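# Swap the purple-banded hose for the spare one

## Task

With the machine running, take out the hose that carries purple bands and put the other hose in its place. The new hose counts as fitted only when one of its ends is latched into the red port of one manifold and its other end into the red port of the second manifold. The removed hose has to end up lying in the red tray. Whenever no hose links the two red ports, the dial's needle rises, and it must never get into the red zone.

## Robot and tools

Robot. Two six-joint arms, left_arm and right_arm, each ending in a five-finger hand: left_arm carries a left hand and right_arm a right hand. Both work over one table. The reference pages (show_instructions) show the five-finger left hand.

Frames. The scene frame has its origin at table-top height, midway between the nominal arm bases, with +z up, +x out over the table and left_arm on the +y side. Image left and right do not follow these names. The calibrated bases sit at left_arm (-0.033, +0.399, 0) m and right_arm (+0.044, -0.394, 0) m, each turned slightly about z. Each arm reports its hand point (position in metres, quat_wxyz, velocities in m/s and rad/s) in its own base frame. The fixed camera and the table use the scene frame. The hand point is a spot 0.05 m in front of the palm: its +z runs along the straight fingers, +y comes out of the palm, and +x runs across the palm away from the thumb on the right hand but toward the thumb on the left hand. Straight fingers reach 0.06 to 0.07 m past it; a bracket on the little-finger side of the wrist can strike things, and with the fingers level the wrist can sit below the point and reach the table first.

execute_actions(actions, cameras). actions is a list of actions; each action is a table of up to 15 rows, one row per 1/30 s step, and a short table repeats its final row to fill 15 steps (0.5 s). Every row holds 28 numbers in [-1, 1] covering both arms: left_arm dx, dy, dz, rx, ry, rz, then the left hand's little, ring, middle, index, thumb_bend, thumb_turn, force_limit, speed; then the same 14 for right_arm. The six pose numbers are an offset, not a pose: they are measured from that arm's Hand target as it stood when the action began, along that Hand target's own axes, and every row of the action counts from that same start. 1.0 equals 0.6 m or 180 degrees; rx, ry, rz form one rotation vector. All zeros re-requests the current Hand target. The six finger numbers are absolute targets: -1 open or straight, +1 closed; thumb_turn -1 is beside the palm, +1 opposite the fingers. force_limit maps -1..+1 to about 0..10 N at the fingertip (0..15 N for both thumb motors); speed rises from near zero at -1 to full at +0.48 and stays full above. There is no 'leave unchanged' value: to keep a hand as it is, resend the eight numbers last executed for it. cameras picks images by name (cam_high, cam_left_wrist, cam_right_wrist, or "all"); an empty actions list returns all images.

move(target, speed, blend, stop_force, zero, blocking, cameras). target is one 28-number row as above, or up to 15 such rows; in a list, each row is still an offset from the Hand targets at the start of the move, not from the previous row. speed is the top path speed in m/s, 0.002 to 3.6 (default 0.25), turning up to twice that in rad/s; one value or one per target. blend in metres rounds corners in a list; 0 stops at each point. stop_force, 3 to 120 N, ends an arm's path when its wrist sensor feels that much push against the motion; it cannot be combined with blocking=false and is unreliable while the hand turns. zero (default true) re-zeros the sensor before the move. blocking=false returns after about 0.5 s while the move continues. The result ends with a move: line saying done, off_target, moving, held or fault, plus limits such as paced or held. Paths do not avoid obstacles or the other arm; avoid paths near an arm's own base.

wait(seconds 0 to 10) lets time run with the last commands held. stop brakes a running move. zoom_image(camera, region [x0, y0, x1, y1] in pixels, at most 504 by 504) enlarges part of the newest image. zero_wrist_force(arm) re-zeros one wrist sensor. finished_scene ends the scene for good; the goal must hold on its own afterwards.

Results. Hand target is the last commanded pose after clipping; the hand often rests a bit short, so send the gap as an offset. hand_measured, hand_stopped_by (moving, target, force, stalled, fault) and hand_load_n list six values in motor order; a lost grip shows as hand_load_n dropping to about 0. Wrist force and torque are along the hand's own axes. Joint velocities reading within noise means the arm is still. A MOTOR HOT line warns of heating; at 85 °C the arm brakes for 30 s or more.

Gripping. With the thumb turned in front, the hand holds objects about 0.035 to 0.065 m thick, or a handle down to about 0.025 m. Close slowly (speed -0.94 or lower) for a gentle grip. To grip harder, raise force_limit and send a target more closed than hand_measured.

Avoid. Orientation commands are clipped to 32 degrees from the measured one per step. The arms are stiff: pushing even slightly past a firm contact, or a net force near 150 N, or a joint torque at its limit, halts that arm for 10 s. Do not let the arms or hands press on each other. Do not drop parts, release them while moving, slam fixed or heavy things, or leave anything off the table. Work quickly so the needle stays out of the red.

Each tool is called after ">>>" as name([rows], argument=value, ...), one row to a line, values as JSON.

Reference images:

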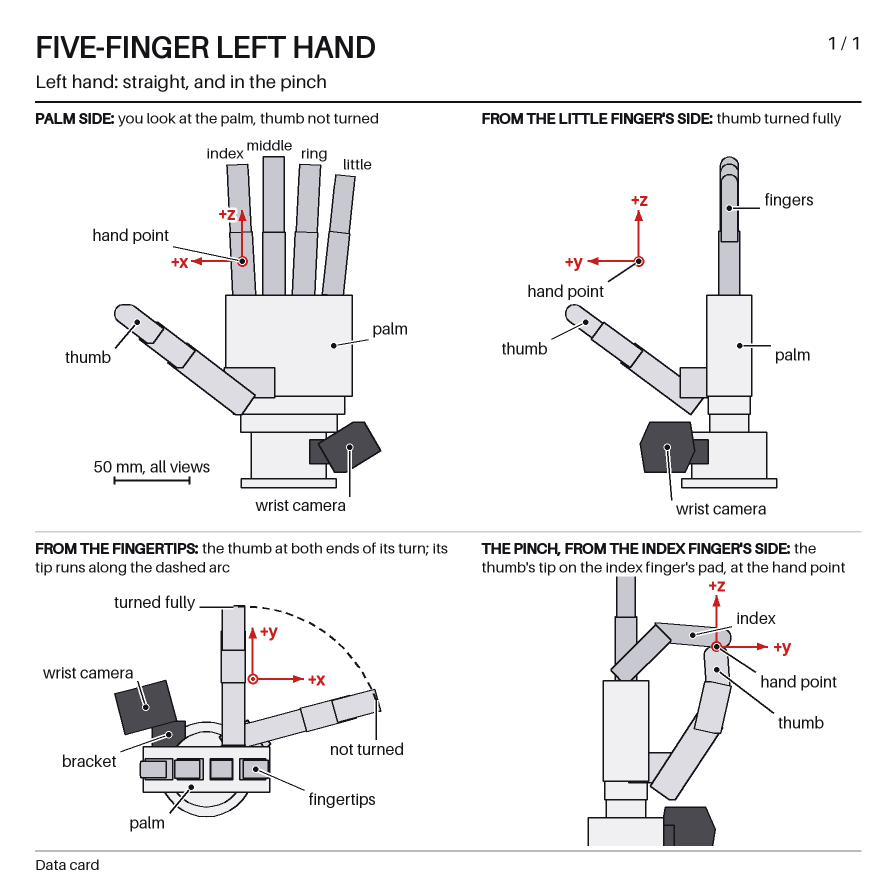

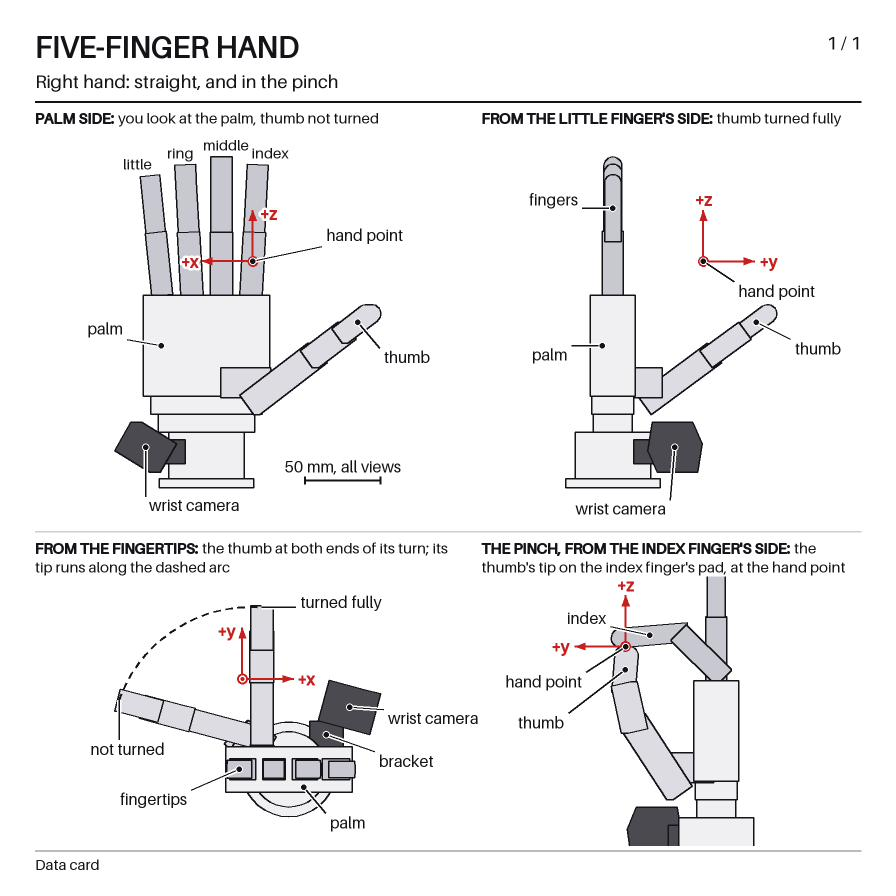

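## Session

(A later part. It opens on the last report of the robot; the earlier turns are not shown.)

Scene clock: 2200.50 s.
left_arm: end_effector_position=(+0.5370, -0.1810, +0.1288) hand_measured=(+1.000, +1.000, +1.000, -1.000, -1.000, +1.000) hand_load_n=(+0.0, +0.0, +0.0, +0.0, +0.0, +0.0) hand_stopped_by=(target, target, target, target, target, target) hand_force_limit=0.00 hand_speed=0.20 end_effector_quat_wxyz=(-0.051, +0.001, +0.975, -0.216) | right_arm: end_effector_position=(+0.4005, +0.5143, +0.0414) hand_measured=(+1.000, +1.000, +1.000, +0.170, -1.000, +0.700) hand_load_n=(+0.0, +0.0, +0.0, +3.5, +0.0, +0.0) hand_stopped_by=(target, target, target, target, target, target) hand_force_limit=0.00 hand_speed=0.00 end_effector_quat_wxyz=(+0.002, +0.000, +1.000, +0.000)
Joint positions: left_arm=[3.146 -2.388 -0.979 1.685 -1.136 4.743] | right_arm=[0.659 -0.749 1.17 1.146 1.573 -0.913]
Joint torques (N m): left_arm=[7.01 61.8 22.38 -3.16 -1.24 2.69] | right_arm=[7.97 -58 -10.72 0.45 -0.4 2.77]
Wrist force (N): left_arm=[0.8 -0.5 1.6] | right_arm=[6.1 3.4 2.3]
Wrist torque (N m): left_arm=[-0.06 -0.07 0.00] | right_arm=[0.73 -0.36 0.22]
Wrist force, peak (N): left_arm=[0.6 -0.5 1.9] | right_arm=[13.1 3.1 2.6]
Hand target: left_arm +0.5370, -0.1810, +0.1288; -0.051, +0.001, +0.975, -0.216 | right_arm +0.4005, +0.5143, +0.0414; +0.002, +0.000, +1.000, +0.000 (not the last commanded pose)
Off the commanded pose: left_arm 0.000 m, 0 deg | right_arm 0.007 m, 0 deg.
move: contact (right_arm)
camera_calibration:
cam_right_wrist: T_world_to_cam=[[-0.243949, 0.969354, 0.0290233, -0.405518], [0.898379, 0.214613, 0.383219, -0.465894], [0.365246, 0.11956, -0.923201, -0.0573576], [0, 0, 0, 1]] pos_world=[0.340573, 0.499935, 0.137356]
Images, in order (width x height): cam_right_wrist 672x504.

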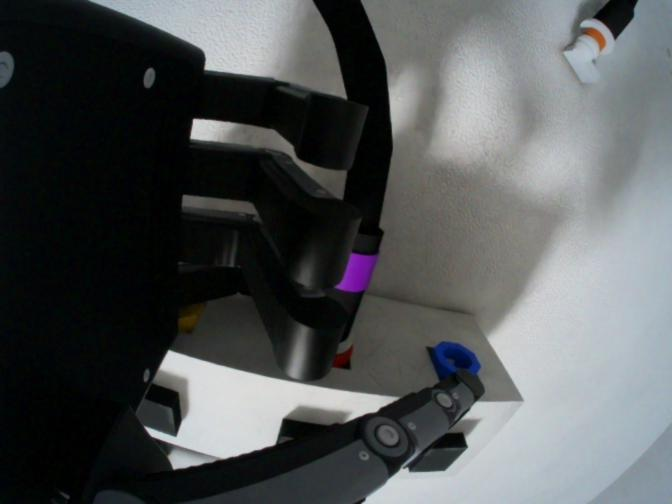

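>>> execute_actions([
  [[0,0,0,0,0,0,1,1,1,-1,-1,1,0,0.2,0,0,0,0,0,0,1,1,1,0.2,-0.65,0.7,0,-0.5]],
  [[0,0,0,0,0,0,1,1,1,-1,-1,1,0,0.2,0,0,0,0,0,0,1,1,1,0.2,-0.3,0.7,0,-0.9]],
  [[0,0,0,0,0,0,1,1,1,-1,-1,1,0,0.2,0,0,0,0,0,0,1,1,1,0.2,-0.3,0.7,0,-0.9]],
  [[0,0,0,0,0,0,1,1,1,-1,-1,1,0,0.2,0,0,0,0,0,0,1,1,1,0.2,-0.3,0.7,0,-0.9]],
  [[0,0,0,0,0,0,1,1,1,-1,-1,1,0,0.2,0,0,0,0,0,0,1,1,1,0.2,-0.3,0.7,0,-0.9]],
], cameras=["cam_right_wrist"])

Scene clock: 2217.27 s.
left_arm: end_effector_position=(+0.5370, -0.1810, +0.1288) hand_measured=(+1.000, +1.000, +1.000, -1.000, -1.000, +1.000) hand_load_n=(+0.5, +0.0, +0.0, +0.0, +0.0, +0.0) hand_stopped_by=(target, target, target, target, target, target) hand_force_limit=0.00 hand_speed=0.20 end_effector_quat_wxyz=(-0.051, +0.001, +0.975, -0.216) | right_arm: end_effector_position=(+0.4005, +0.5143, +0.0414) hand_measured=(+1.000, +1.000, +1.000, +0.192, -0.322, +0.700) hand_load_n=(+0.5, +0.0, +0.0, +15.0, +7.0, +0.0) hand_stopped_by=(target, target, target, force, force, target) hand_force_limit=0.00 hand_speed=-0.90 end_effector_quat_wxyz=(+0.002, +0.000, +1.000, +0.000)
Joint positions: left_arm=[3.146 -2.388 -0.979 1.685 -1.136 4.743] | right_arm=[0.659 -0.749 1.17 1.146 1.573 -0.913]
Joint torques (N m): left_arm=[5.09 61.9 22.78 -3.2 -0.81 2.69] | right_arm=[-0.62 -56.17 -26.61 2.1 -0.95 1.27]
Wrist force (N): left_arm=[0.7 -0.3 1.5] | right_arm=[6.9 5.2 8.0]
Wrist torque (N m): left_arm=[-0.02 -0.05 -0.02] | right_arm=[0.76 -0.38 0.25]
Wrist force, peak (N): left_arm=[0.7 -0.4 2.0] | right_arm=[7.6 2.8 12.1]
Hand target: left_arm +0.5370, -0.1810, +0.1288; -0.051, +0.001, +0.975, -0.216 | right_arm +0.4005, +0.5143, +0.0414; +0.002, +0.000, +1.000, +0.000
Off the commanded pose: left_arm 0.000 m, 0 deg | right_arm 0.000 m, 0 deg.
Step readings (end_effector_position of left_arm | right_arm):
0: (+0.5370, -0.1810, +0.1288) | (+0.4005, +0.5143, +0.0414)
1: (+0.5370, -0.1810, +0.1288) | (+0.4005, +0.5143, +0.0414)
2: (+0.5370, -0.1810, +0.1288) | (+0.4005, +0.5143, +0.0414)
4: (+0.5370, -0.1810, +0.1288) | (+0.4005, +0.5143, +0.0414)
8: (+0.5370, -0.1810, +0.1288) | (+0.4005, +0.5143, +0.0414)
15: (+0.5370, -0.1810, +0.1288) | (+0.4005, +0.5143, +0.0414)
16: (+0.5370, -0.1810, +0.1288) | (+0.4005, +0.5143, +0.0414)
17: (+0.5370, -0.1810, +0.1288) | (+0.4005, +0.5143, +0.0414)
19: (+0.5370, -0.1810, +0.1288) | (+0.4005, +0.5143, +0.0414)
23: (+0.5370, -0.1810, +0.1288) | (+0.4005, +0.5143, +0.0414)
30: (+0.5370, -0.1810, +0.1288) | (+0.4005, +0.5143, +0.0414)
31: (+0.5370, -0.1810, +0.1288) | (+0.4005, +0.5143, +0.0414)
32: (+0.5370, -0.1810, +0.1288) | (+0.4005, +0.5143, +0.0414)
34: (+0.5370, -0.1810, +0.1288) | (+0.4005, +0.5143, +0.0414)
38: (+0.5370, -0.1810, +0.1288) | (+0.4005, +0.5143, +0.0414)
45: (+0.5370, -0.1810, +0.1288) | (+0.4005, +0.5143, +0.0414)
46: (+0.5370, -0.1810, +0.1288) | (+0.4005, +0.5143, +0.0414)
47: (+0.5370, -0.1810, +0.1288) | (+0.4005, +0.5143, +0.0414)
49: (+0.5370, -0.1810, +0.1288) | (+0.4005, +0.5143, +0.0414)
53: (+0.5370, -0.1810, +0.1288) | (+0.4005, +0.5143, +0.0414)
60: (+0.5370, -0.1810, +0.1288) | (+0.4005, +0.5143, +0.0414)
61: (+0.5370, -0.1810, +0.1288) | (+0.4005, +0.5143, +0.0414)
62: (+0.5370, -0.1810, +0.1288) | (+0.4005, +0.5143, +0.0414)
64: (+0.5370, -0.1810, +0.1288) | (+0.4005, +0.5143, +0.0414)
68: (+0.5370, -0.1810, +0.1288) | (+0.4005, +0.5143, +0.0414)
75: (+0.5370, -0.1810, +0.1288) | (+0.4005, +0.5143, +0.0414)
camera_calibration:
cam_right_wrist: T_world_to_cam=[[-0.243949, 0.969354, 0.0290233, -0.405518], [0.898379, 0.214613, 0.383219, -0.465894], [0.365246, 0.11956, -0.923201, -0.0573576], [0, 0, 0, 1]] pos_world=[0.340573, 0.499935, 0.137356]
Images, in order (width x height): cam_right_wrist 672x504.

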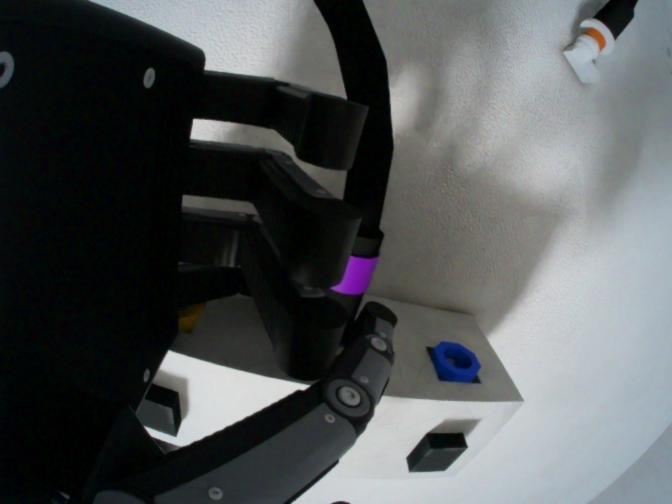

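>>> execute_actions([
  [[0,0,0,0,0,0,1,1,1,-1,-1,1,0,0.2,0,0,0.0022,0,0,0,1,1,1,0.24,-0.2,0.7,0.6,-0.9]],
  [[0,0,0,0,0,0,1,1,1,-1,-1,1,0,0.2,0,0,0,0,0,0,1,1,1,0.24,-0.2,0.7,0.6,-0.9]],
  [[0,0,0,0,0,0,1,1,1,-1,-1,1,0,0.2,0,0,0,0,0,0,1,1,1,0.24,-0.2,0.7,0.6,-0.9]],
])

Scene clock: 2222.60 s.
left_arm: end_effector_position=(+0.5370, -0.1810, +0.1288) hand_measured=(+1.000, +1.000, +1.000, -1.000, -1.000, +1.000) hand_load_n=(+0.0, +0.0, +0.0, +0.0, +0.0, +0.0) hand_stopped_by=(target, target, target, target, target, target) hand_force_limit=0.00 hand_speed=0.20 end_effector_quat_wxyz=(-0.051, +0.001, +0.975, -0.216) | right_arm: end_effector_position=(+0.4005, +0.5143, +0.0401) hand_measured=(+1.000, +1.000, +1.000, +0.192, -0.306, +0.700) hand_load_n=(+0.0, +0.0, +0.0, +9.0, +12.5, -2.0) hand_stopped_by=(target, target, target, force, force, target) hand_force_limit=0.60 hand_speed=-0.90 end_effector_quat_wxyz=(+0.002, +0.000, +1.000, +0.000)
Joint positions: left_arm=[3.146 -2.388 -0.979 1.685 -1.136 4.743] | right_arm=[0.659 -0.748 1.171 1.144 1.573 -0.913]
Joint torques (N m): left_arm=[5.11 61.23 23.05 -3.13 -0.68 2.45] | right_arm=[-8.05 -36.13 -8.08 0.96 0.76 0.22]
Wrist force (N): left_arm=[0.5 -0.3 1.8] | right_arm=[5.2 8.1 -0.7]
Wrist torque (N m): left_arm=[-0.04 -0.03 -0.02] | right_arm=[0.84 -0.45 0.24]
Wrist force, peak (N): left_arm=[0.6 -0.3 2.0] | right_arm=[6.9 5.7 9.6]
Hand target: left_arm +0.5370, -0.1810, +0.1288; -0.051, +0.001, +0.975, -0.216 | right_arm +0.4005, +0.5143, +0.0401; +0.002, +0.000, +1.000, +0.000
Off the commanded pose: left_arm 0.000 m, 0 deg | right_arm 0.000 m, 0 deg.
Step readings (end_effector_position of left_arm | right_arm):
0: (+0.5370, -0.1810, +0.1288) | (+0.4005, +0.5143, +0.0414)
1: (+0.5370, -0.1810, +0.1288) | (+0.4005, +0.5143, +0.0414)
2: (+0.5370, -0.1810, +0.1288) | (+0.4005, +0.5143, +0.0412)
4: (+0.5370, -0.1810, +0.1288) | (+0.4005, +0.5143, +0.0408)
8: (+0.5370, -0.1810, +0.1288) | (+0.4006, +0.5144, +0.0403)
15: (+0.5370, -0.1810, +0.1288) | (+0.4005, +0.5143, +0.0401)
16: (+0.5370, -0.1810, +0.1288) | (+0.4005, +0.5143, +0.0401)
17: (+0.5370, -0.1810, +0.1288) | (+0.4005, +0.5143, +0.0401)
19: (+0.5370, -0.1810, +0.1288) | (+0.4005, +0.5143, +0.0401)
23: (+0.5370, -0.1810, +0.1288) | (+0.4005, +0.5143, +0.0401)
30: (+0.5370, -0.1810, +0.1288) | (+0.4005, +0.5143, +0.0401)
31: (+0.5370, -0.1810, +0.1288) | (+0.4005, +0.5143, +0.0401)
32: (+0.5370, -0.1810, +0.1288) | (+0.4005, +0.5143, +0.0401)
34: (+0.5370, -0.1810, +0.1288) | (+0.4005, +0.5143, +0.0401)
38: (+0.5370, -0.1810, +0.1288) | (+0.4005, +0.5143, +0.0401)
45: (+0.5370, -0.1810, +0.1288) | (+0.4005, +0.5143, +0.0401)

>>> execute_actions([
  [[0,0,0,0,0,0,1,1,1,-1,-1,1,0,0.2,0,0.0025,0,0,0,0,1,1,1,0.24,-0.2,0.7,0.6,-0.9]],
])

Scene clock: 2226.33 s.
left_arm: end_effector_position=(+0.5370, -0.1810, +0.1288) hand_measured=(+1.000, +1.000, +1.000, -1.000, -1.000, +1.000) hand_load_n=(+0.0, +0.0, +0.0, +0.0, +0.0, +0.0) hand_stopped_by=(target, target, target, target, target, target) hand_force_limit=0.00 hand_speed=0.20 end_effector_quat_wxyz=(-0.051, +0.001, +0.975, -0.216) | right_arm: end_effector_position=(+0.4005, +0.5158, +0.0401) hand_measured=(+1.000, +1.000, +1.000, +0.192, -0.306, +0.700) hand_load_n=(+0.0, +0.0, +0.0, +7.0, +5.0, -0.5) hand_stopped_by=(target, target, target, force, force, target) hand_force_limit=0.60 hand_speed=-0.90 end_effector_quat_wxyz=(+0.002, +0.000, +1.000, +0.000)
Joint positions: left_arm=[3.146 -2.388 -0.979 1.685 -1.136 4.743] | right_arm=[0.661 -0.745 1.166 1.146 1.573 -0.911]
Joint torques (N m): left_arm=[4.38 61.66 22.6 -3.19 -0.59 2.72] | right_arm=[8.95 -38.58 -27.05 3.04 1.49 2.79]
Wrist force (N): left_arm=[0.5 -0.3 1.9] | right_arm=[7.0 2.8 2.6]
Wrist torque (N m): left_arm=[-0.05 -0.02 -0.02] | right_arm=[0.72 -0.44 0.15]
Wrist force, peak (N): left_arm=[0.8 -0.4 1.9] | right_arm=[6.7 7.3 -1.9]
Hand target: left_arm +0.5370, -0.1810, +0.1288; -0.051, +0.001, +0.975, -0.216 | right_arm +0.4005, +0.5158, +0.0401; +0.002, +0.000, +1.000, +0.000
Off the commanded pose: left_arm 0.000 m, 0 deg | right_arm 0.000 m, 0 deg.
Step readings (end_effector_position of left_arm | right_arm):
0: (+0.5370, -0.1810, +0.1288) | (+0.4005, +0.5143, +0.0401)
1: (+0.5370, -0.1810, +0.1288) | (+0.4005, +0.5143, +0.0401)
2: (+0.5370, -0.1810, +0.1288) | (+0.4005, +0.5145, +0.0400)
4: (+0.5370, -0.1810, +0.1288) | (+0.4006, +0.5151, +0.0400)
8: (+0.5370, -0.1810, +0.1288) | (+0.4005, +0.5156, +0.0400)
15: (+0.5370, -0.1810, +0.1288) | (+0.4005, +0.5158, +0.0401)

>>> execute_actions([
  [[0,0,0,0,0,0,1,1,1,-1,-1,1,0,0.2,0,0,0,0,0,0,1,1,1,0.25,-0.18,0.7,0.6,-0.9]],
  [[0,0,0,0,0,0,1,1,1,-1,-1,1,0,0.2,0,0,0,0,0,0,1,1,1,0.25,-0.18,0.7,0.6,-0.9]],
])

Scene clock: 2229.50 s.
left_arm: end_effector_position=(+0.5370, -0.1810, +0.1288) hand_measured=(+1.000, +1.000, +1.000, -1.000, -1.000, +1.000) hand_load_n=(+0.0, +0.0, +0.0, +0.0, +0.0, +0.0) hand_stopped_by=(target, target, target, target, target, target) hand_force_limit=0.00 hand_speed=0.20 end_effector_quat_wxyz=(-0.051, +0.001, +0.975, -0.216) | right_arm: end_effector_position=(+0.4005, +0.5158, +0.0401) hand_measured=(+1.000, +1.000, +1.000, +0.200, -0.288, +0.700) hand_load_n=(+0.0, +0.0, +0.0, +10.5, +11.0, -0.5) hand_stopped_by=(target, target, target, force, force, target) hand_force_limit=0.60 hand_speed=-0.90 end_effector_quat_wxyz=(+0.002, +0.000, +1.000, +0.000)
Joint positions: left_arm=[3.146 -2.388 -0.979 1.685 -1.136 4.743] | right_arm=[0.661 -0.745 1.166 1.146 1.573 -0.911]
Joint torques (N m): left_arm=[4.81 60.69 22.36 -3.15 -0.35 2.61] | right_arm=[4.23 -44.63 -18.54 3.13 1.81 2.72]
Wrist force (N): left_arm=[0.7 -0.2 1.7] | right_arm=[5.4 7.0 2.7]
Wrist torque (N m): left_arm=[-0.02 -0.05 -0.02] | right_arm=[0.81 -0.38 0.13]
Wrist force, peak (N): left_arm=[0.7 -0.3 2.0] | right_arm=[5.6 7.1 3.9]
Hand target: left_arm +0.5370, -0.1810, +0.1288; -0.051, +0.001, +0.975, -0.216 | right_arm +0.4005, +0.5158, +0.0401; +0.002, +0.000, +1.000, +0.000
Off the commanded pose: left_arm 0.000 m, 0 deg | right_arm 0.000 m, 0 deg.
Step readings (end_effector_position of left_arm | right_arm):
0: (+0.5370, -0.1810, +0.1288) | (+0.4005, +0.5158, +0.0401)
1: (+0.5370, -0.1810, +0.1288) | (+0.4005, +0.5158, +0.0401)
2: (+0.5370, -0.1810, +0.1288) | (+0.4005, +0.5158, +0.0401)
4: (+0.5370, -0.1810, +0.1288) | (+0.4005, +0.5158, +0.0401)
8: (+0.5370, -0.1810, +0.1288) | (+0.4005, +0.5158, +0.0401)
15: (+0.5370, -0.1810, +0.1288) | (+0.4005, +0.5158, +0.0401)
16: (+0.5370, -0.1810, +0.1288) | (+0.4005, +0.5158, +0.0401)
17: (+0.5370, -0.1810, +0.1288) | (+0.4005, +0.5158, +0.0401)
19: (+0.5370, -0.1810, +0.1288) | (+0.4005, +0.5158, +0.0401)
23: (+0.5370, -0.1810, +0.1288) | (+0.4005, +0.5158, +0.0401)
30: (+0.5370, -0.1810, +0.1288) | (+0.4005, +0.5158, +0.0401)

>>> move([
  [0,0,0.0433,0,0,0,1,1,1,-1,-1,1,0,0.2,0,0,0,0,0,0,1,1,1,0.25,-0.18,0.7,0.6,-0.9],
  [0,0,0.0433,0,0,0,1,1,1,-1,-1,1,0,0.2,0.0167,0,0,0,0,0,1,1,1,0.25,-0.18,0.7,0.6,-0.9],
  [0,0,0,0,0,0,1,1,1,-1,-1,1,0,0.2,0.0167,0,0,0,0,0,1,1,1,0.25,-0.18,0.7,0.6,-0.9],
], speed=[0.04,0.04,0.1], cameras=["cam_high", "cam_right_wrist"])

Scene clock: 2235.40 s.
left_arm: end_effector_position=(+0.5370, -0.1810, +0.1287) hand_measured=(+1.000, +1.000, +1.000, -1.000, -1.000, +1.000) hand_load_n=(+0.0, +0.5, +0.0, +0.5, +0.0, +0.0) hand_stopped_by=(target, target, target, target, target, target) hand_force_limit=0.00 hand_speed=0.20 end_effector_quat_wxyz=(-0.051, +0.001, +0.975, -0.216) | right_arm: end_effector_position=(+0.3905, +0.5158, +0.0400) hand_measured=(+1.000, +1.000, +1.000, +0.200, -0.288, +0.700) hand_load_n=(+0.0, +0.0, +0.0, +7.5, +7.5, -0.5) hand_stopped_by=(target, target, target, force, force, target) hand_force_limit=0.60 hand_speed=-0.90 end_effector_quat_wxyz=(+0.002, +0.000, +1.000, +0.000)
Joint positions: left_arm=[3.146 -2.388 -0.979 1.685 -1.136 4.743] | right_arm=[0.672 -0.76 1.194 1.133 1.573 -0.9]
Joint torques (N m): left_arm=[14.23 62.99 24.66 -4.26 -2.33 2.78] | right_arm=[9.77 -56.77 -8.6 1.77 0.11 2.76]
Wrist force (N): left_arm=[0.7 -0.2 1.6] | right_arm=[2.1 7.0 3.7]
Wrist torque (N m): left_arm=[-0.02 -0.05 -0.02] | right_arm=[0.74 -0.44 0.12]
Wrist force, peak (N): left_arm=[-0.7 0.8 -19.2] | right_arm=[11.2 7.1 3.0]
Hand target: left_arm +0.5370, -0.1810, +0.1288; -0.051, +0.001, +0.975, -0.216 | right_arm +0.3905, +0.5158, +0.0400; +0.002, +0.000, +1.000, +0.000
Off the commanded pose: left_arm 0.000 m, 0 deg | right_arm 0.000 m, 0 deg.
move: done
camera_calibration:
cam_right_wrist: T_world_to_cam=[[-0.243949, 0.969354, 0.0290233, -0.409396], [0.898379, 0.214613, 0.383219, -0.456606], [0.365246, 0.11956, -0.923201, -0.0551404], [0, 0, 0, 1]] pos_world=[0.330473, 0.501435, 0.135956]
Images, in order (width x height): cam_high 896x504, cam_right_wrist 672x504.

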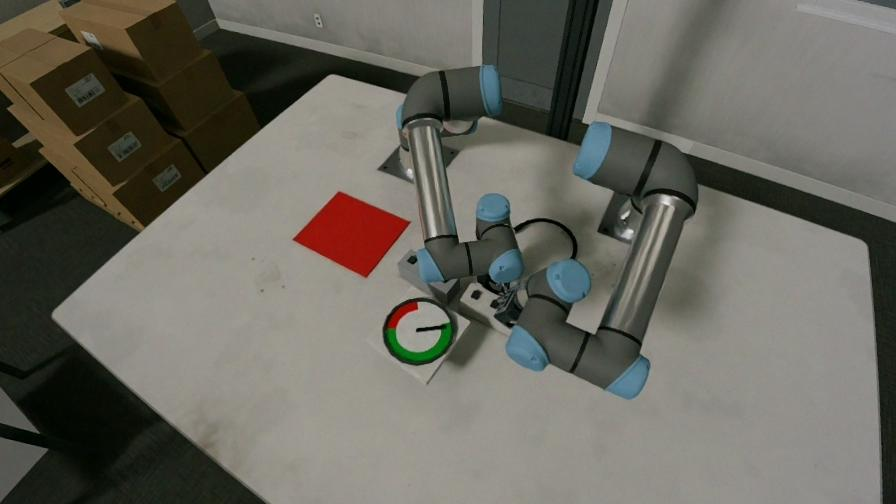

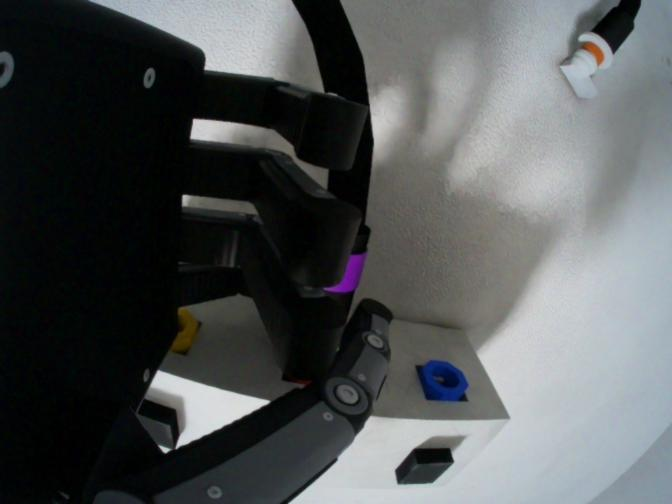

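>>> move(target=[0,0,0,0,0,0,1,1,1,-1,-1,1,0,0.2,-0.0142,0,0,0,0,0,1,1,1,0.25,-0.18,0.7,0.6,-0.9], speed=0.04)

>>> move(target=[0,0,0,0,0,0,1,1,1,-1,-1,1,0,0.2,-0.004,0,0,0,0,0,1,1,1,0.25,-0.18,0.7,0.6,-0.9], speed=0.04, cameras=["cam_high", "cam_right_wrist"])

Scene clock: 2239.23 s.
left_arm: end_effector_position=(+0.5370, -0.1810, +0.1288) hand_measured=(+1.000, +1.000, +1.000, -1.000, -1.000, +1.000) hand_load_n=(+0.0, +0.0, +0.0, +0.0, +0.0, +0.0) hand_stopped_by=(target, target, target, target, target, target) hand_force_limit=0.00 hand_speed=0.20 end_effector_quat_wxyz=(-0.051, +0.001, +0.975, -0.216) | right_arm: end_effector_position=(+0.3990, +0.5158, +0.0401) hand_measured=(+1.000, +1.000, +1.000, +0.198, -0.288, +0.700) hand_load_n=(+0.0, +0.0, +0.0, +13.5, +6.0, -1.0) hand_stopped_by=(target, target, target, force, force, target) hand_force_limit=0.60 hand_speed=-0.90 end_effector_quat_wxyz=(+0.002, +0.000, +1.000, +0.000)
Joint positions: left_arm=[3.146 -2.388 -0.979 1.685 -1.136 4.743] | right_arm=[0.662 -0.748 1.17 1.144 1.573 -0.909]
Joint torques (N m): left_arm=[13.41 61.99 22.96 -4.1 -2.34 2.85] | right_arm=[-23.51 -43.79 -35.74 -0.39 6 -0.96]
Wrist force (N): left_arm=[0.9 -0.4 1.6] | right_arm=[28.7 8.2 10.1]
Wrist torque (N m): left_arm=[-0.04 -0.09 0.00] | right_arm=[0.82 -0.36 0.34]
Wrist force, peak (N): left_arm=[0.8 -0.3 2.0] | right_arm=[34.5 6.1 10.5]
Hand target: left_arm +0.5370, -0.1810, +0.1288; -0.051, +0.001, +0.975, -0.216 | right_arm +0.3990, +0.5158, +0.0401; +0.002, +0.000, +1.000, +0.000
Off the commanded pose: left_arm 0.000 m, 0 deg | right_arm 0.000 m, 0 deg.
move: done

Scene clock: 2239.93 s.
left_arm: end_effector_position=(+0.5370, -0.1810, +0.1288) hand_measured=(+1.000, +1.000, +1.000, -1.000, -1.000, +1.000) hand_load_n=(+0.5, +0.0, +0.0, +0.0, +0.0, +0.0) hand_stopped_by=(target, target, target, target, target, target) hand_force_limit=0.00 hand_speed=0.20 end_effector_quat_wxyz=(-0.051, +0.001, +0.975, -0.216) | right_arm: end_effector_position=(+0.4014, +0.5158, +0.0401) hand_measured=(+1.000, +1.000, +1.000, +0.198, -0.288, +0.700) hand_load_n=(+0.0, +0.0, +0.0, +11.5, +7.5, -1.0) hand_stopped_by=(target, target, target, force, force, target) hand_force_limit=0.60 hand_speed=-0.90 end_effector_quat_wxyz=(+0.002, +0.000, +1.000, +0.000)
Joint positions: left_arm=[3.146 -2.388 -0.979 1.685 -1.136 4.743] | right_arm=[0.66 -0.744 1.164 1.147 1.573 -0.912]
Joint torques (N m): left_arm=[13.17 60.74 23.55 -4.05 -2.37 2.97] | right_arm=[-26.29 -43.1 -37.69 -0.8 6.39 -0.47]
Wrist force (N): left_arm=[0.8 -0.3 1.5] | right_arm=[32.9 9.6 9.1]
Wrist torque (N m): left_arm=[-0.03 -0.07 -0.01] | right_arm=[0.82 -0.35 0.35]
Wrist force, peak (N): left_arm=[0.7 -0.3 1.8] | right_arm=[32.9 9.6 9.1]
Hand target: left_arm +0.5370, -0.1810, +0.1288; -0.051, +0.001, +0.975, -0.216 | right_arm +0.4014, +0.5158, +0.0401; +0.002, +0.000, +1.000, +0.000
Off the commanded pose: left_arm 0.000 m, 0 deg | right_arm 0.000 m, 0 deg.
move: done
camera_calibration:
cam_right_wrist: T_world_to_cam=[[-0.243949, 0.969354, 0.0290233, -0.406737], [0.898379, 0.214613, 0.383219, -0.466398], [0.365246, 0.11956, -0.923201, -0.0591216], [0, 0, 0, 1]] pos_world=[0.341373, 0.501435, 0.135956]
Images, in order (width x height): cam_high 896x504, cam_right_wrist 672x504.

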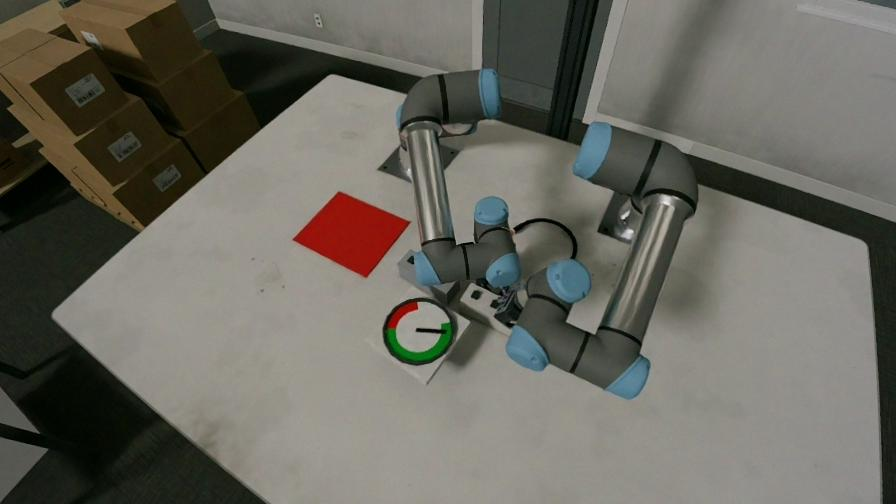

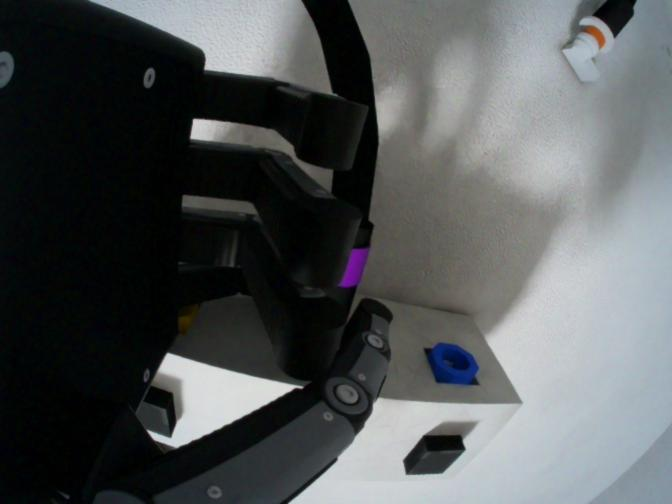

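>>> move(target=[0,0,0,0,0,0,1,1,1,-1,-1,1,0,0.2,-0.0025,0,0,0,0,0,1,1,1,0.25,-0.18,0.7,0.6,-0.9], speed=0.04, cameras=["cam_high"])

>>> move(target=[0,0,0,0,0,0,1,1,1,-1,-1,1,0,0.2,-0.0025,0,0,0,0,0,1,1,1,0.25,-0.18,0.7,0.6,-0.9], speed=0.04, cameras=["cam_high", "cam_right_wrist"])

Scene clock: 2246.70 s.
left_arm: end_effector_position=(+0.5370, -0.1810, +0.1288) hand_measured=(+1.000, +1.000, +1.000, -1.000, -1.000, +1.000) hand_load_n=(+0.0, +0.0, +0.0, +0.0, -0.5, +0.0) hand_stopped_by=(target, target, target, target, target, target) hand_force_limit=0.00 hand_speed=0.20 end_effector_quat_wxyz=(-0.051, +0.001, +0.975, -0.216) | right_arm: end_effector_position=(+0.4029, +0.5158, +0.0401) hand_measured=(+1.000, +1.000, +1.000, +0.198, -0.288, +0.700) hand_load_n=(+0.0, +0.0, +0.0, +10.5, +8.0, -2.0) hand_stopped_by=(target, target, target, force, force, target) hand_force_limit=0.60 hand_speed=-0.90 end_effector_quat_wxyz=(+0.002, +0.000, +1.000, +0.000)
Joint positions: left_arm=[3.146 -2.388 -0.979 1.685 -1.136 4.743] | right_arm=[0.658 -0.742 1.159 1.149 1.573 -0.913]
Joint torques (N m): left_arm=[13.03 57.42 23.32 -4.11 -2.29 2.71] | right_arm=[-30.19 -43.83 -38.43 -1.88 4.97 -0.17]
Wrist force (N): left_arm=[0.8 -0.5 1.3] | right_arm=[38.1 9.6 6.2]
Wrist torque (N m): left_arm=[-0.05 -0.08 0.00] | right_arm=[0.81 -0.28 0.31]
Wrist force, peak (N): left_arm=[0.8 -0.3 2.0] | right_arm=[38.2 10.0 7.9]
Hand target: left_arm +0.5370, -0.1810, +0.1288; -0.051, +0.001, +0.975, -0.216 | right_arm +0.4029, +0.5158, +0.0401; +0.002, +0.000, +1.000, +0.000
Off the commanded pose: left_arm 0.000 m, 0 deg | right_arm 0.000 m, 0 deg.
move: done
Images, in order (width x height): cam_high 896x504.

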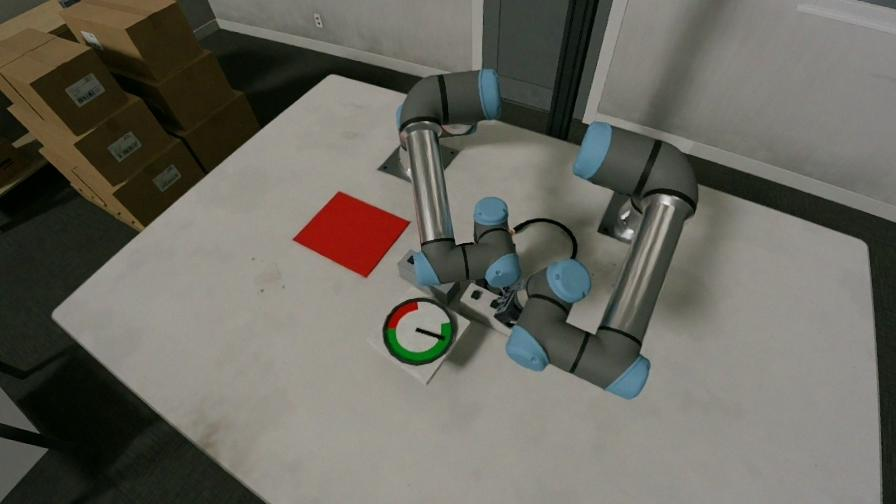

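Scene clock: 2247.40 s.
left_arm: end_effector_position=(+0.5370, -0.1810, +0.1288) hand_measured=(+1.000, +1.000, +1.000, -1.000, -1.000, +1.000) hand_load_n=(+0.0, +0.0, +0.0, +0.0, -0.5, +0.0) hand_stopped_by=(target, target, target, target, target, target) hand_force_limit=0.00 hand_speed=0.20 end_effector_quat_wxyz=(-0.051, +0.001, +0.975, -0.216) | right_arm: end_effector_position=(+0.4038, +0.5156, +0.0401) hand_measured=(+1.000, +1.000, +1.000, +0.198, -0.288, +0.700) hand_load_n=(+0.0, +0.0, +0.0, +10.5, +8.5, -3.5) hand_stopped_by=(target, target, target, force, force, target) hand_force_limit=0.60 hand_speed=-0.90 end_effector_quat_wxyz=(+0.001, +0.000, +1.000, +0.000)
Joint positions: left_arm=[3.146 -2.388 -0.979 1.685 -1.136 4.743] | right_arm=[0.657 -0.739 1.155 1.154 1.573 -0.915]
Joint torques (N m): left_arm=[12.29 56.16 23.5 -4.04 -2.37 2.7] | right_arm=[-48.46 -48.25 -49.25 -7.61 10.41 0.09]
Wrist force (N): left_arm=[0.5 -0.2 1.5] | right_arm=[77.2 15.1 11.2]
Wrist torque (N m): left_arm=[-0.02 -0.03 -0.03] | right_arm=[0.68 -1.08 2.61]
Wrist force, peak (N): left_arm=[1.1 -0.4 1.7] | right_arm=[77.2 15.1 11.2]
Hand target: left_arm +0.5370, -0.1810, +0.1288; -0.051, +0.001, +0.975, -0.216 | right_arm +0.4044, +0.5158, +0.0401; +0.002, +0.000, +1.000, +0.000
Off the commanded pose: left_arm 0.000 m, 0 deg | right_arm 0.001 m, 0 deg.
move: done
camera_calibration:
cam_right_wrist: T_world_to_cam=[[-0.243975, 0.969365, 0.028435, -0.405902], [0.899144, 0.215122, 0.381134, -0.46911], [0.363341, 0.118554, -0.924082, -0.0586338], [0, 0, 0, 1]] pos_world=[0.344071, 0.501334, 0.136153]
Images, in order (width x height): cam_high 896x504, cam_right_wrist 672x504.

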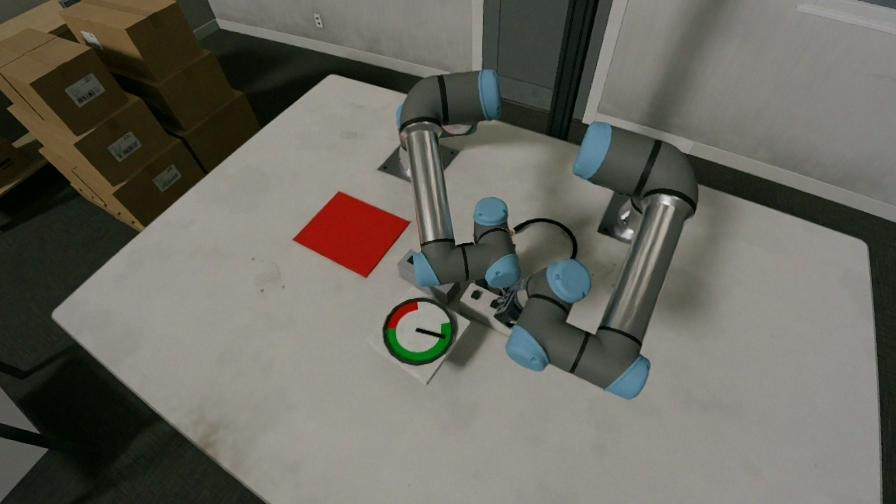

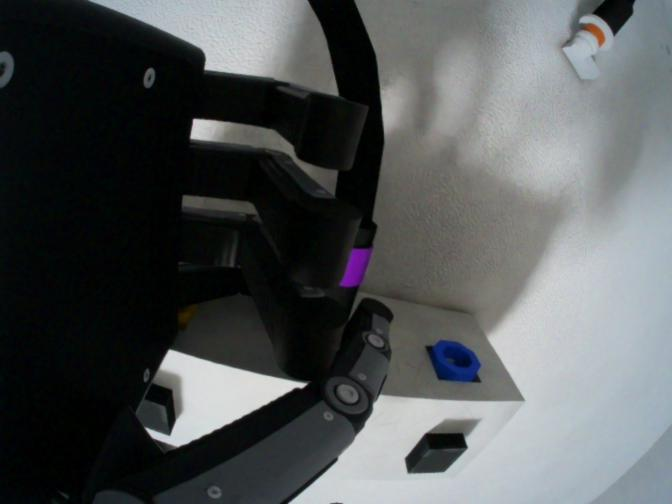

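>>> execute_actions([
  [[0,0,0,0,0,0,1,1,1,-1,-1,1,0,0.2,0.0025,0,0,0,0,0,1,1,1,0.25,-0.18,0.7,0.6,-0.9]],
], cameras=["cam_high"])

>>> zoom_image(camera="cam_high", region=[370, 280, 470, 380])

Scene clock: 2251.33 s.
left_arm: end_effector_position=(+0.5370, -0.1810, +0.1288) hand_measured=(+1.000, +1.000, +1.000, -1.000, -1.000, +1.000) hand_load_n=(+0.0, +0.0, +0.0, -0.5, +0.0, +0.0) hand_stopped_by=(target, target, target, target, target, target) hand_force_limit=0.00 hand_speed=0.20 end_effector_quat_wxyz=(-0.051, +0.001, +0.975, -0.216) | right_arm: end_effector_position=(+0.4030, +0.5158, +0.0401) hand_measured=(+1.000, +1.000, +1.000, +0.198, -0.288, +0.700) hand_load_n=(+0.0, +0.5, +0.5, +10.0, +9.0, -2.0) hand_stopped_by=(target, target, target, force, force, target) hand_force_limit=0.60 hand_speed=-0.90 end_effector_quat_wxyz=(+0.002, +0.000, +1.000, +0.000)
Joint positions: left_arm=[3.146 -2.388 -0.979 1.685 -1.136 4.743] | right_arm=[0.658 -0.742 1.159 1.149 1.573 -0.913]
Joint torques (N m): left_arm=[12.29 54.68 23.49 -3.92 -2.41 2.95] | right_arm=[-10.13 -61.49 -21.54 -4.03 8.04 5.01]
Wrist force (N): left_arm=[0.7 -0.4 1.5] | right_arm=[39.3 11.3 6.0]
Wrist torque (N m): left_arm=[-0.04 -0.07 -0.01] | right_arm=[0.83 -0.32 0.16]
Wrist force, peak (N): left_arm=[0.7 -0.3 2.0] | right_arm=[78.1 14.9 13.1]
Hand target: left_arm +0.5370, -0.1810, +0.1288; -0.051, +0.001, +0.975, -0.216 | right_arm +0.4029, +0.5158, +0.0401; +0.002, +0.000, +1.000, +0.000
Off the commanded pose: left_arm 0.000 m, 0 deg | right_arm 0.000 m, 0 deg.
Step readings (end_effector_position of left_arm | right_arm):
0: (+0.5370, -0.1810, +0.1288) | (+0.4039, +0.5156, +0.0402)
1: (+0.5370, -0.1810, +0.1288) | (+0.4039, +0.5156, +0.0402)
2: (+0.5370, -0.1810, +0.1288) | (+0.4037, +0.5156, +0.0402)
4: (+0.5370, -0.1810, +0.1288) | (+0.4035, +0.5157, +0.0402)
8: (+0.5370, -0.1810, +0.1288) | (+0.4032, +0.5158, +0.0402)
15: (+0.5370, -0.1810, +0.1288) | (+0.4030, +0.5158, +0.0401)
Images, in order (width x height): cam_high 896x504.

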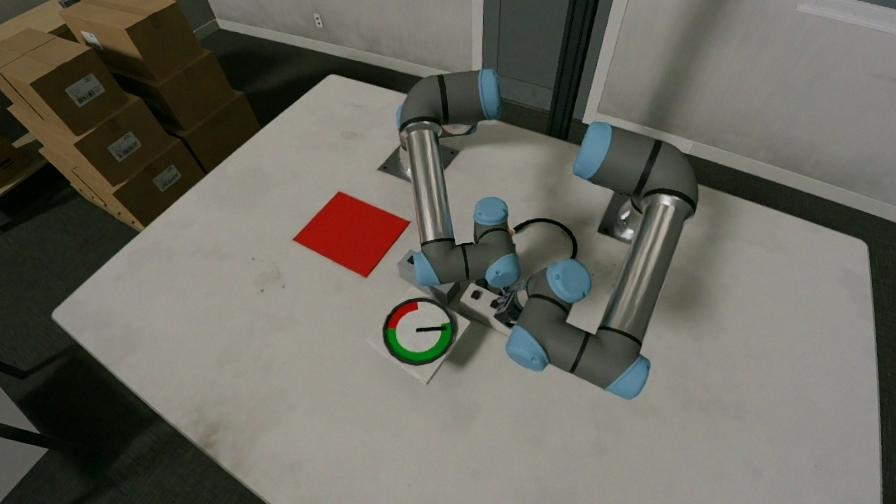

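Scaled by 5.040 from the camera's 896x504 image, which has a finer 1280x720 frame.

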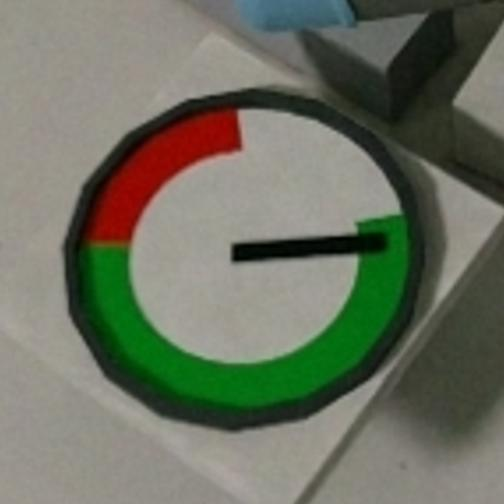

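>>> move([
  [0,0,0,0,0,0,1,1,1,-1,-1,1,0,0.2,0.006,0,0,0,0,0,1,1,1,0.25,-0.18,0.7,0.6,-0.9],
  [0,0,0,0,0,0,1,1,1,-1,-1,1,0,0.2,0.006,0,0.002,0,0,0,1,1,1,0.15,-1,0.7,0,-0.3],
  [0,0,0,0,0,0,1,1,1,-1,-1,1,0,0.2,0.01,-0.075,0,0,0,0,1,1,1,0.15,-1,0.7,0,-0.3],
], speed=[0.05,0.05,0.08], cameras=["cam_high", "cam_right_wrist"])

Scene clock: 2318.77 s.
left_arm: end_effector_position=(+0.5370, -0.1810, +0.1288) hand_measured=(+1.000, +1.000, +1.000, -1.000, -1.000, +1.000) hand_load_n=(+0.0, +0.0, +0.0, +0.0, +0.0, +0.0) hand_stopped_by=(target, target, target, target, target, target) hand_force_limit=0.00 hand_speed=0.20 end_effector_quat_wxyz=(-0.051, +0.001, +0.975, -0.216) | right_arm: end_effector_position=(+0.3970, +0.4709, +0.0400) hand_measured=(+1.000, +1.000, +1.000, +0.150, -1.000, +0.700) hand_load_n=(+0.0, +0.0, +0.0, +0.0, -0.5, +0.0) hand_stopped_by=(target, target, target, target, target, target) hand_force_limit=0.00 hand_speed=-0.30 end_effector_quat_wxyz=(+0.002, +0.000, +1.000, +0.000)
Joint positions: left_arm=[3.146 -2.388 -0.979 1.685 -1.136 4.743] | right_arm=[0.599 -0.829 1.322 1.075 1.573 -0.973]
Joint torques (N m): left_arm=[8.39 43.38 22.86 -3.92 -1.92 2.66] | right_arm=[-10.73 -53.24 -8.78 0.76 -2.13 -2.51]
Wrist force (N): left_arm=[0.8 -0.4 1.6] | right_arm=[0.4 3.3 -1.3]
Wrist torque (N m): left_arm=[-0.04 -0.08 0.00] | right_arm=[0.74 0.04 0.13]
Wrist force, peak (N): left_arm=[0.8 -0.5 2.1] | right_arm=[39.3 11.4 7.1]
Hand target: left_arm +0.5370, -0.1810, +0.1288; -0.051, +0.001, +0.975, -0.216 | right_arm +0.3970, +0.4708, +0.0400; +0.002, +0.000, +1.000, +0.000
Off the commanded pose: left_arm 0.000 m, 0 deg | right_arm 0.000 m, 0 deg.
move: done
camera_calibration:
cam_right_wrist: T_world_to_cam=[[-0.243949, 0.969354, 0.0290233, -0.364286], [0.898379, 0.214613, 0.383219, -0.452809], [0.365246, 0.11956, -0.923201, -0.0521463], [0, 0, 0, 1]] pos_world=[0.336973, 0.456535, 0.135956]
Images, in order (width x height): cam_high 896x504, cam_right_wrist 672x504.

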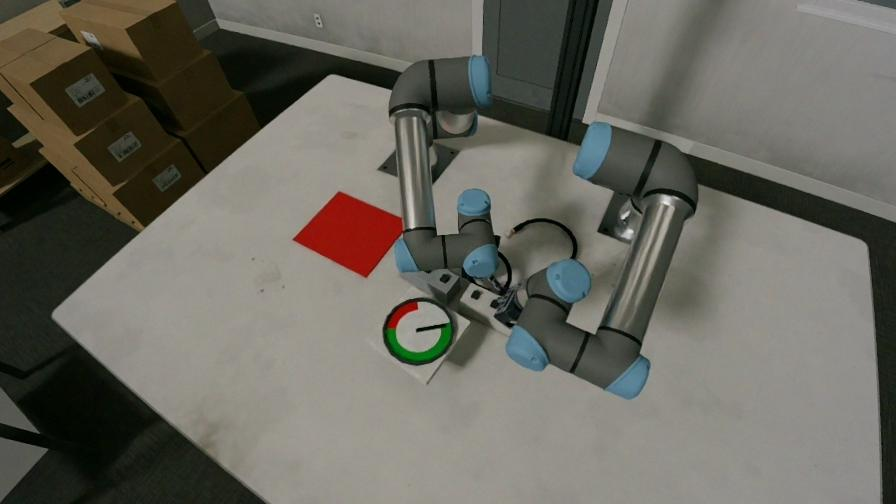

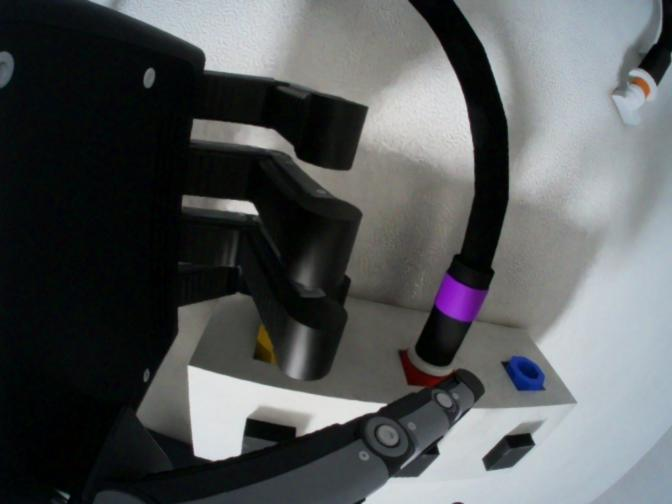

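>>> move([
  [0,0,0,0,0,0,1,1,1,-1,-1,1,0,0.2,-0.0006,0,-0.15,0,0,0,1,1,1,0.15,-1,0.7,0,-0.3],
  [0,0,0,0,0,0,1,1,1,-1,-1,1,0,0.2,0.0335,-0.3488,-0.15,0,0,0.0293,1,1,1,0.15,-1,0.7,0,-0.3],
  [0,0,0,0,0,0,1,1,1,-1,-1,1,0,0.2,0.0342,-0.3488,0,0,0,0.0293,1,1,1,0.15,-1,0.7,0,-0.3],
], speed=[0.15,0.2,0.1], blend=[0.02,0.02,0], cameras=["cam_high", "cam_right_wrist"])

Scene clock: 2334.60 s.
left_arm: end_effector_position=(+0.5370, -0.1810, +0.1288) hand_measured=(+1.000, +1.000, +1.000, -1.000, -1.000, +1.000) hand_load_n=(+0.0, +0.0, +0.0, +0.0, +0.0, +0.5) hand_stopped_by=(target, target, target, target, target, target) hand_force_limit=0.00 hand_speed=0.20 end_effector_quat_wxyz=(-0.051, +0.001, +0.975, -0.216) | right_arm: end_effector_position=(+0.3766, +0.2615, +0.0399) hand_measured=(+1.000, +1.000, +1.000, +0.150, -1.000, +0.700) hand_load_n=(+0.0, +0.0, +0.0, +0.0, +0.0, +0.0) hand_stopped_by=(target, target, target, target, target, target) hand_force_limit=0.00 hand_speed=-0.30 end_effector_quat_wxyz=(+0.002, +0.046, +0.999, +0.000)
Joint positions: left_arm=[3.146 -2.388 -0.979 1.685 -1.136 4.743] | right_arm=[0.198 -1.14 1.859 0.848 1.571 -1.281]
Joint torques (N m): left_arm=[7.07 42.22 23.5 -4.02 -1.95 2.72] | right_arm=[8.35 -20.05 -5.19 0.69 -2.25 2.29]
Wrist force (N): left_arm=[0.7 -0.5 1.8] | right_arm=[0.3 2.8 -1.0]
Wrist torque (N m): left_arm=[-0.07 -0.06 -0.01] | right_arm=[0.69 0.03 0.14]
Wrist force, peak (N): left_arm=[0.8 -0.4 2.0] | right_arm=[0.1 4.0 -1.7]
Hand target: left_arm +0.5370, -0.1810, +0.1288; -0.051, +0.001, +0.975, -0.216 | right_arm +0.3766, +0.2615, +0.0398; +0.002, +0.046, +0.999, +0.000
Off the commanded pose: left_arm 0.000 m, 0 deg | right_arm 0.000 m, 0 deg.
move: done
camera_calibration:
cam_right_wrist: T_world_to_cam=[[-0.153844, 0.987657, 0.029416, -0.20496], [0.914313, 0.131005, 0.383235, -0.373647], [0.374652, 0.0858537, -0.923182, -0.0145878], [0, 0, 0, 1]] pos_world=[0.315564, 0.252633, 0.135757]
Images, in order (width x height): cam_high 896x504, cam_right_wrist 672x504.

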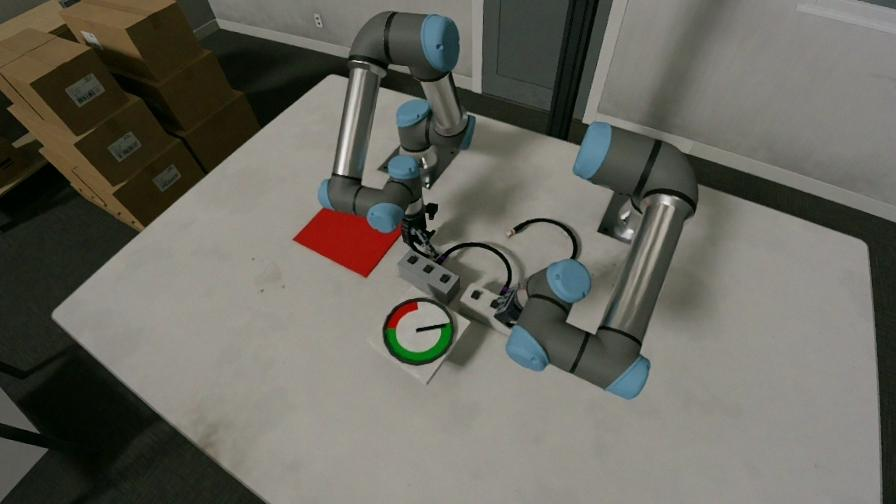

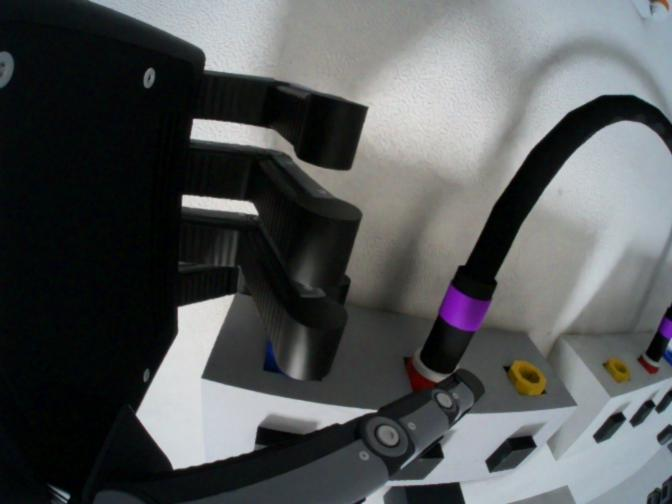

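>>> move([
  [0.0047,-0.3242,0.1152,0,0,0,1,1,1,-1,-1,1,0,0.2,0,0,0,0,0,0,1,1,1,0.15,-1,0.7,0,-0.3],
], speed=[0.15], cameras=["cam_high", "cam_right_wrist", "cam_left_wrist"])

Scene clock: 2345.70 s.
left_arm: end_effector_position=(+0.5312, -0.3864, +0.1488) hand_measured=(+1.000, +1.000, +1.000, -1.000, -1.000, +1.000) hand_load_n=(+0.0, +0.0, +0.0, -0.5, -0.5, -0.5) hand_stopped_by=(target, target, target, target, target, target) hand_force_limit=0.00 hand_speed=0.20 end_effector_quat_wxyz=(-0.051, +0.001, +0.975, -0.216) | right_arm: end_effector_position=(+0.3766, +0.2615, +0.0398) hand_measured=(+1.000, +1.000, +1.000, +0.150, -1.000, +0.700) hand_load_n=(+0.0, +0.5, +0.5, +0.0, +0.0, +0.0) hand_stopped_by=(target, target, target, target, target, target) hand_force_limit=0.00 hand_speed=-0.30 end_effector_quat_wxyz=(+0.002, +0.046, +0.999, +0.000)
Joint positions: left_arm=[2.82 -2.641 -0.412 1.526 -1.125 4.383] | right_arm=[0.199 -1.14 1.859 0.847 1.571 -1.281]
Joint torques (N m): left_arm=[-11.46 44.39 25.14 -3.82 -2.35 -2.7] | right_arm=[10.33 -20.77 -5.63 0.64 -1.88 2.51]
Wrist force (N): left_arm=[0.4 -0.4 1.8] | right_arm=[0.3 2.8 -0.9]
Wrist torque (N m): left_arm=[-0.05 0.00 0.03] | right_arm=[0.68 0.03 0.14]
Wrist force, peak (N): left_arm=[0.6 -1.8 2.2] | right_arm=[0.4 3.2 -1.4]
Hand target: left_arm +0.5312, -0.3864, +0.1488; -0.051, +0.001, +0.975, -0.216 | right_arm +0.3766, +0.2615, +0.0398; +0.002, +0.046, +0.999, +0.000
Off the commanded pose: left_arm 0.000 m, 0 deg | right_arm 0.000 m, 0 deg.
move: done
camera_calibration:
cam_left_wrist: T_world_to_cam=[[-0.246294, -0.857388, 0.451912, -0.270959], [-0.71183, 0.476465, 0.516022, 0.471832], [-0.657752, -0.194591, -0.727665, 0.493433], [0, 0, 0, 1]] pos_world=[0.593685, -0.361112, 0.238028]
cam_right_wrist: T_world_to_cam=[[-0.153844, 0.987657, 0.029416, -0.205059], [0.914313, 0.131005, 0.383235, -0.37366], [0.374652, 0.0858537, -0.923182, -0.0145964], [0, 0, 0, 1]] pos_world=[0.315564, 0.252733, 0.135757]

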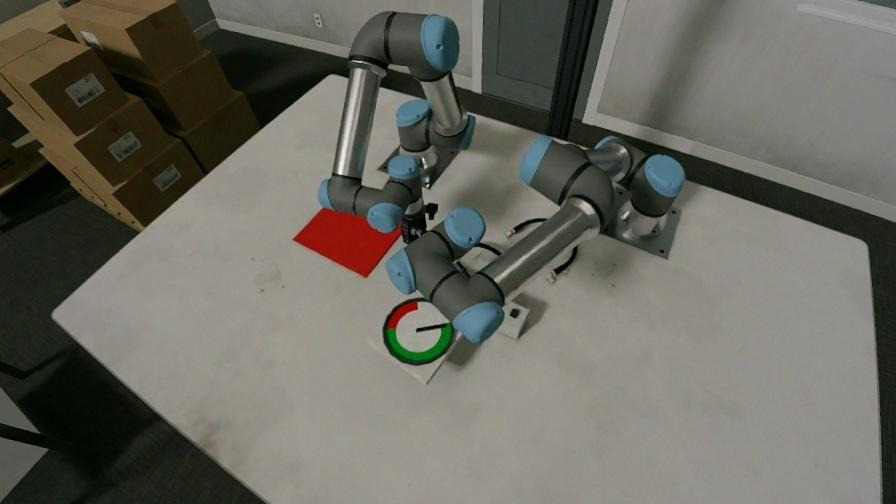

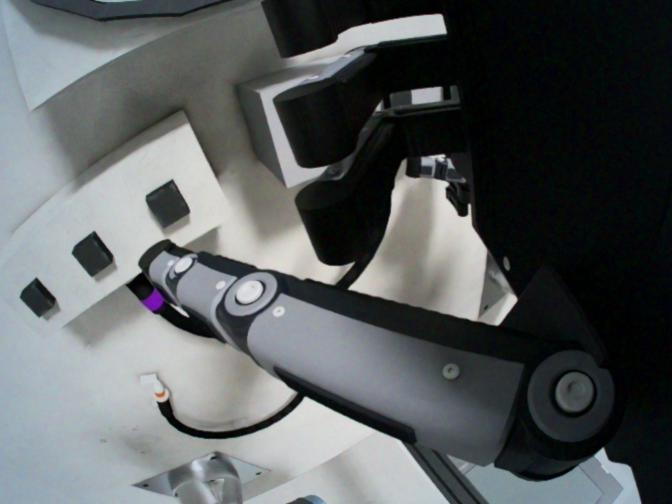

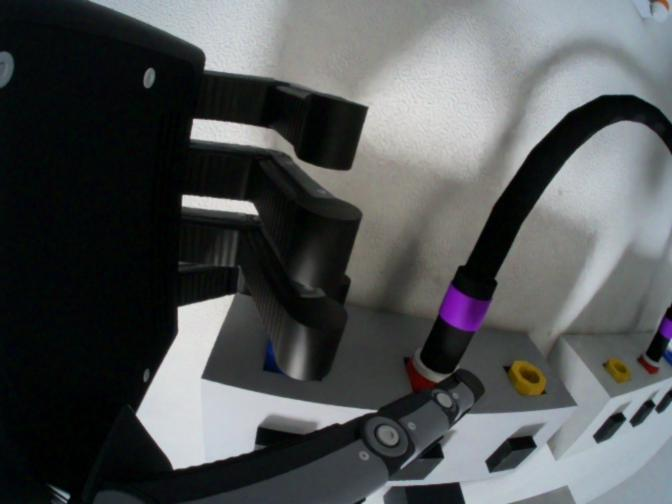

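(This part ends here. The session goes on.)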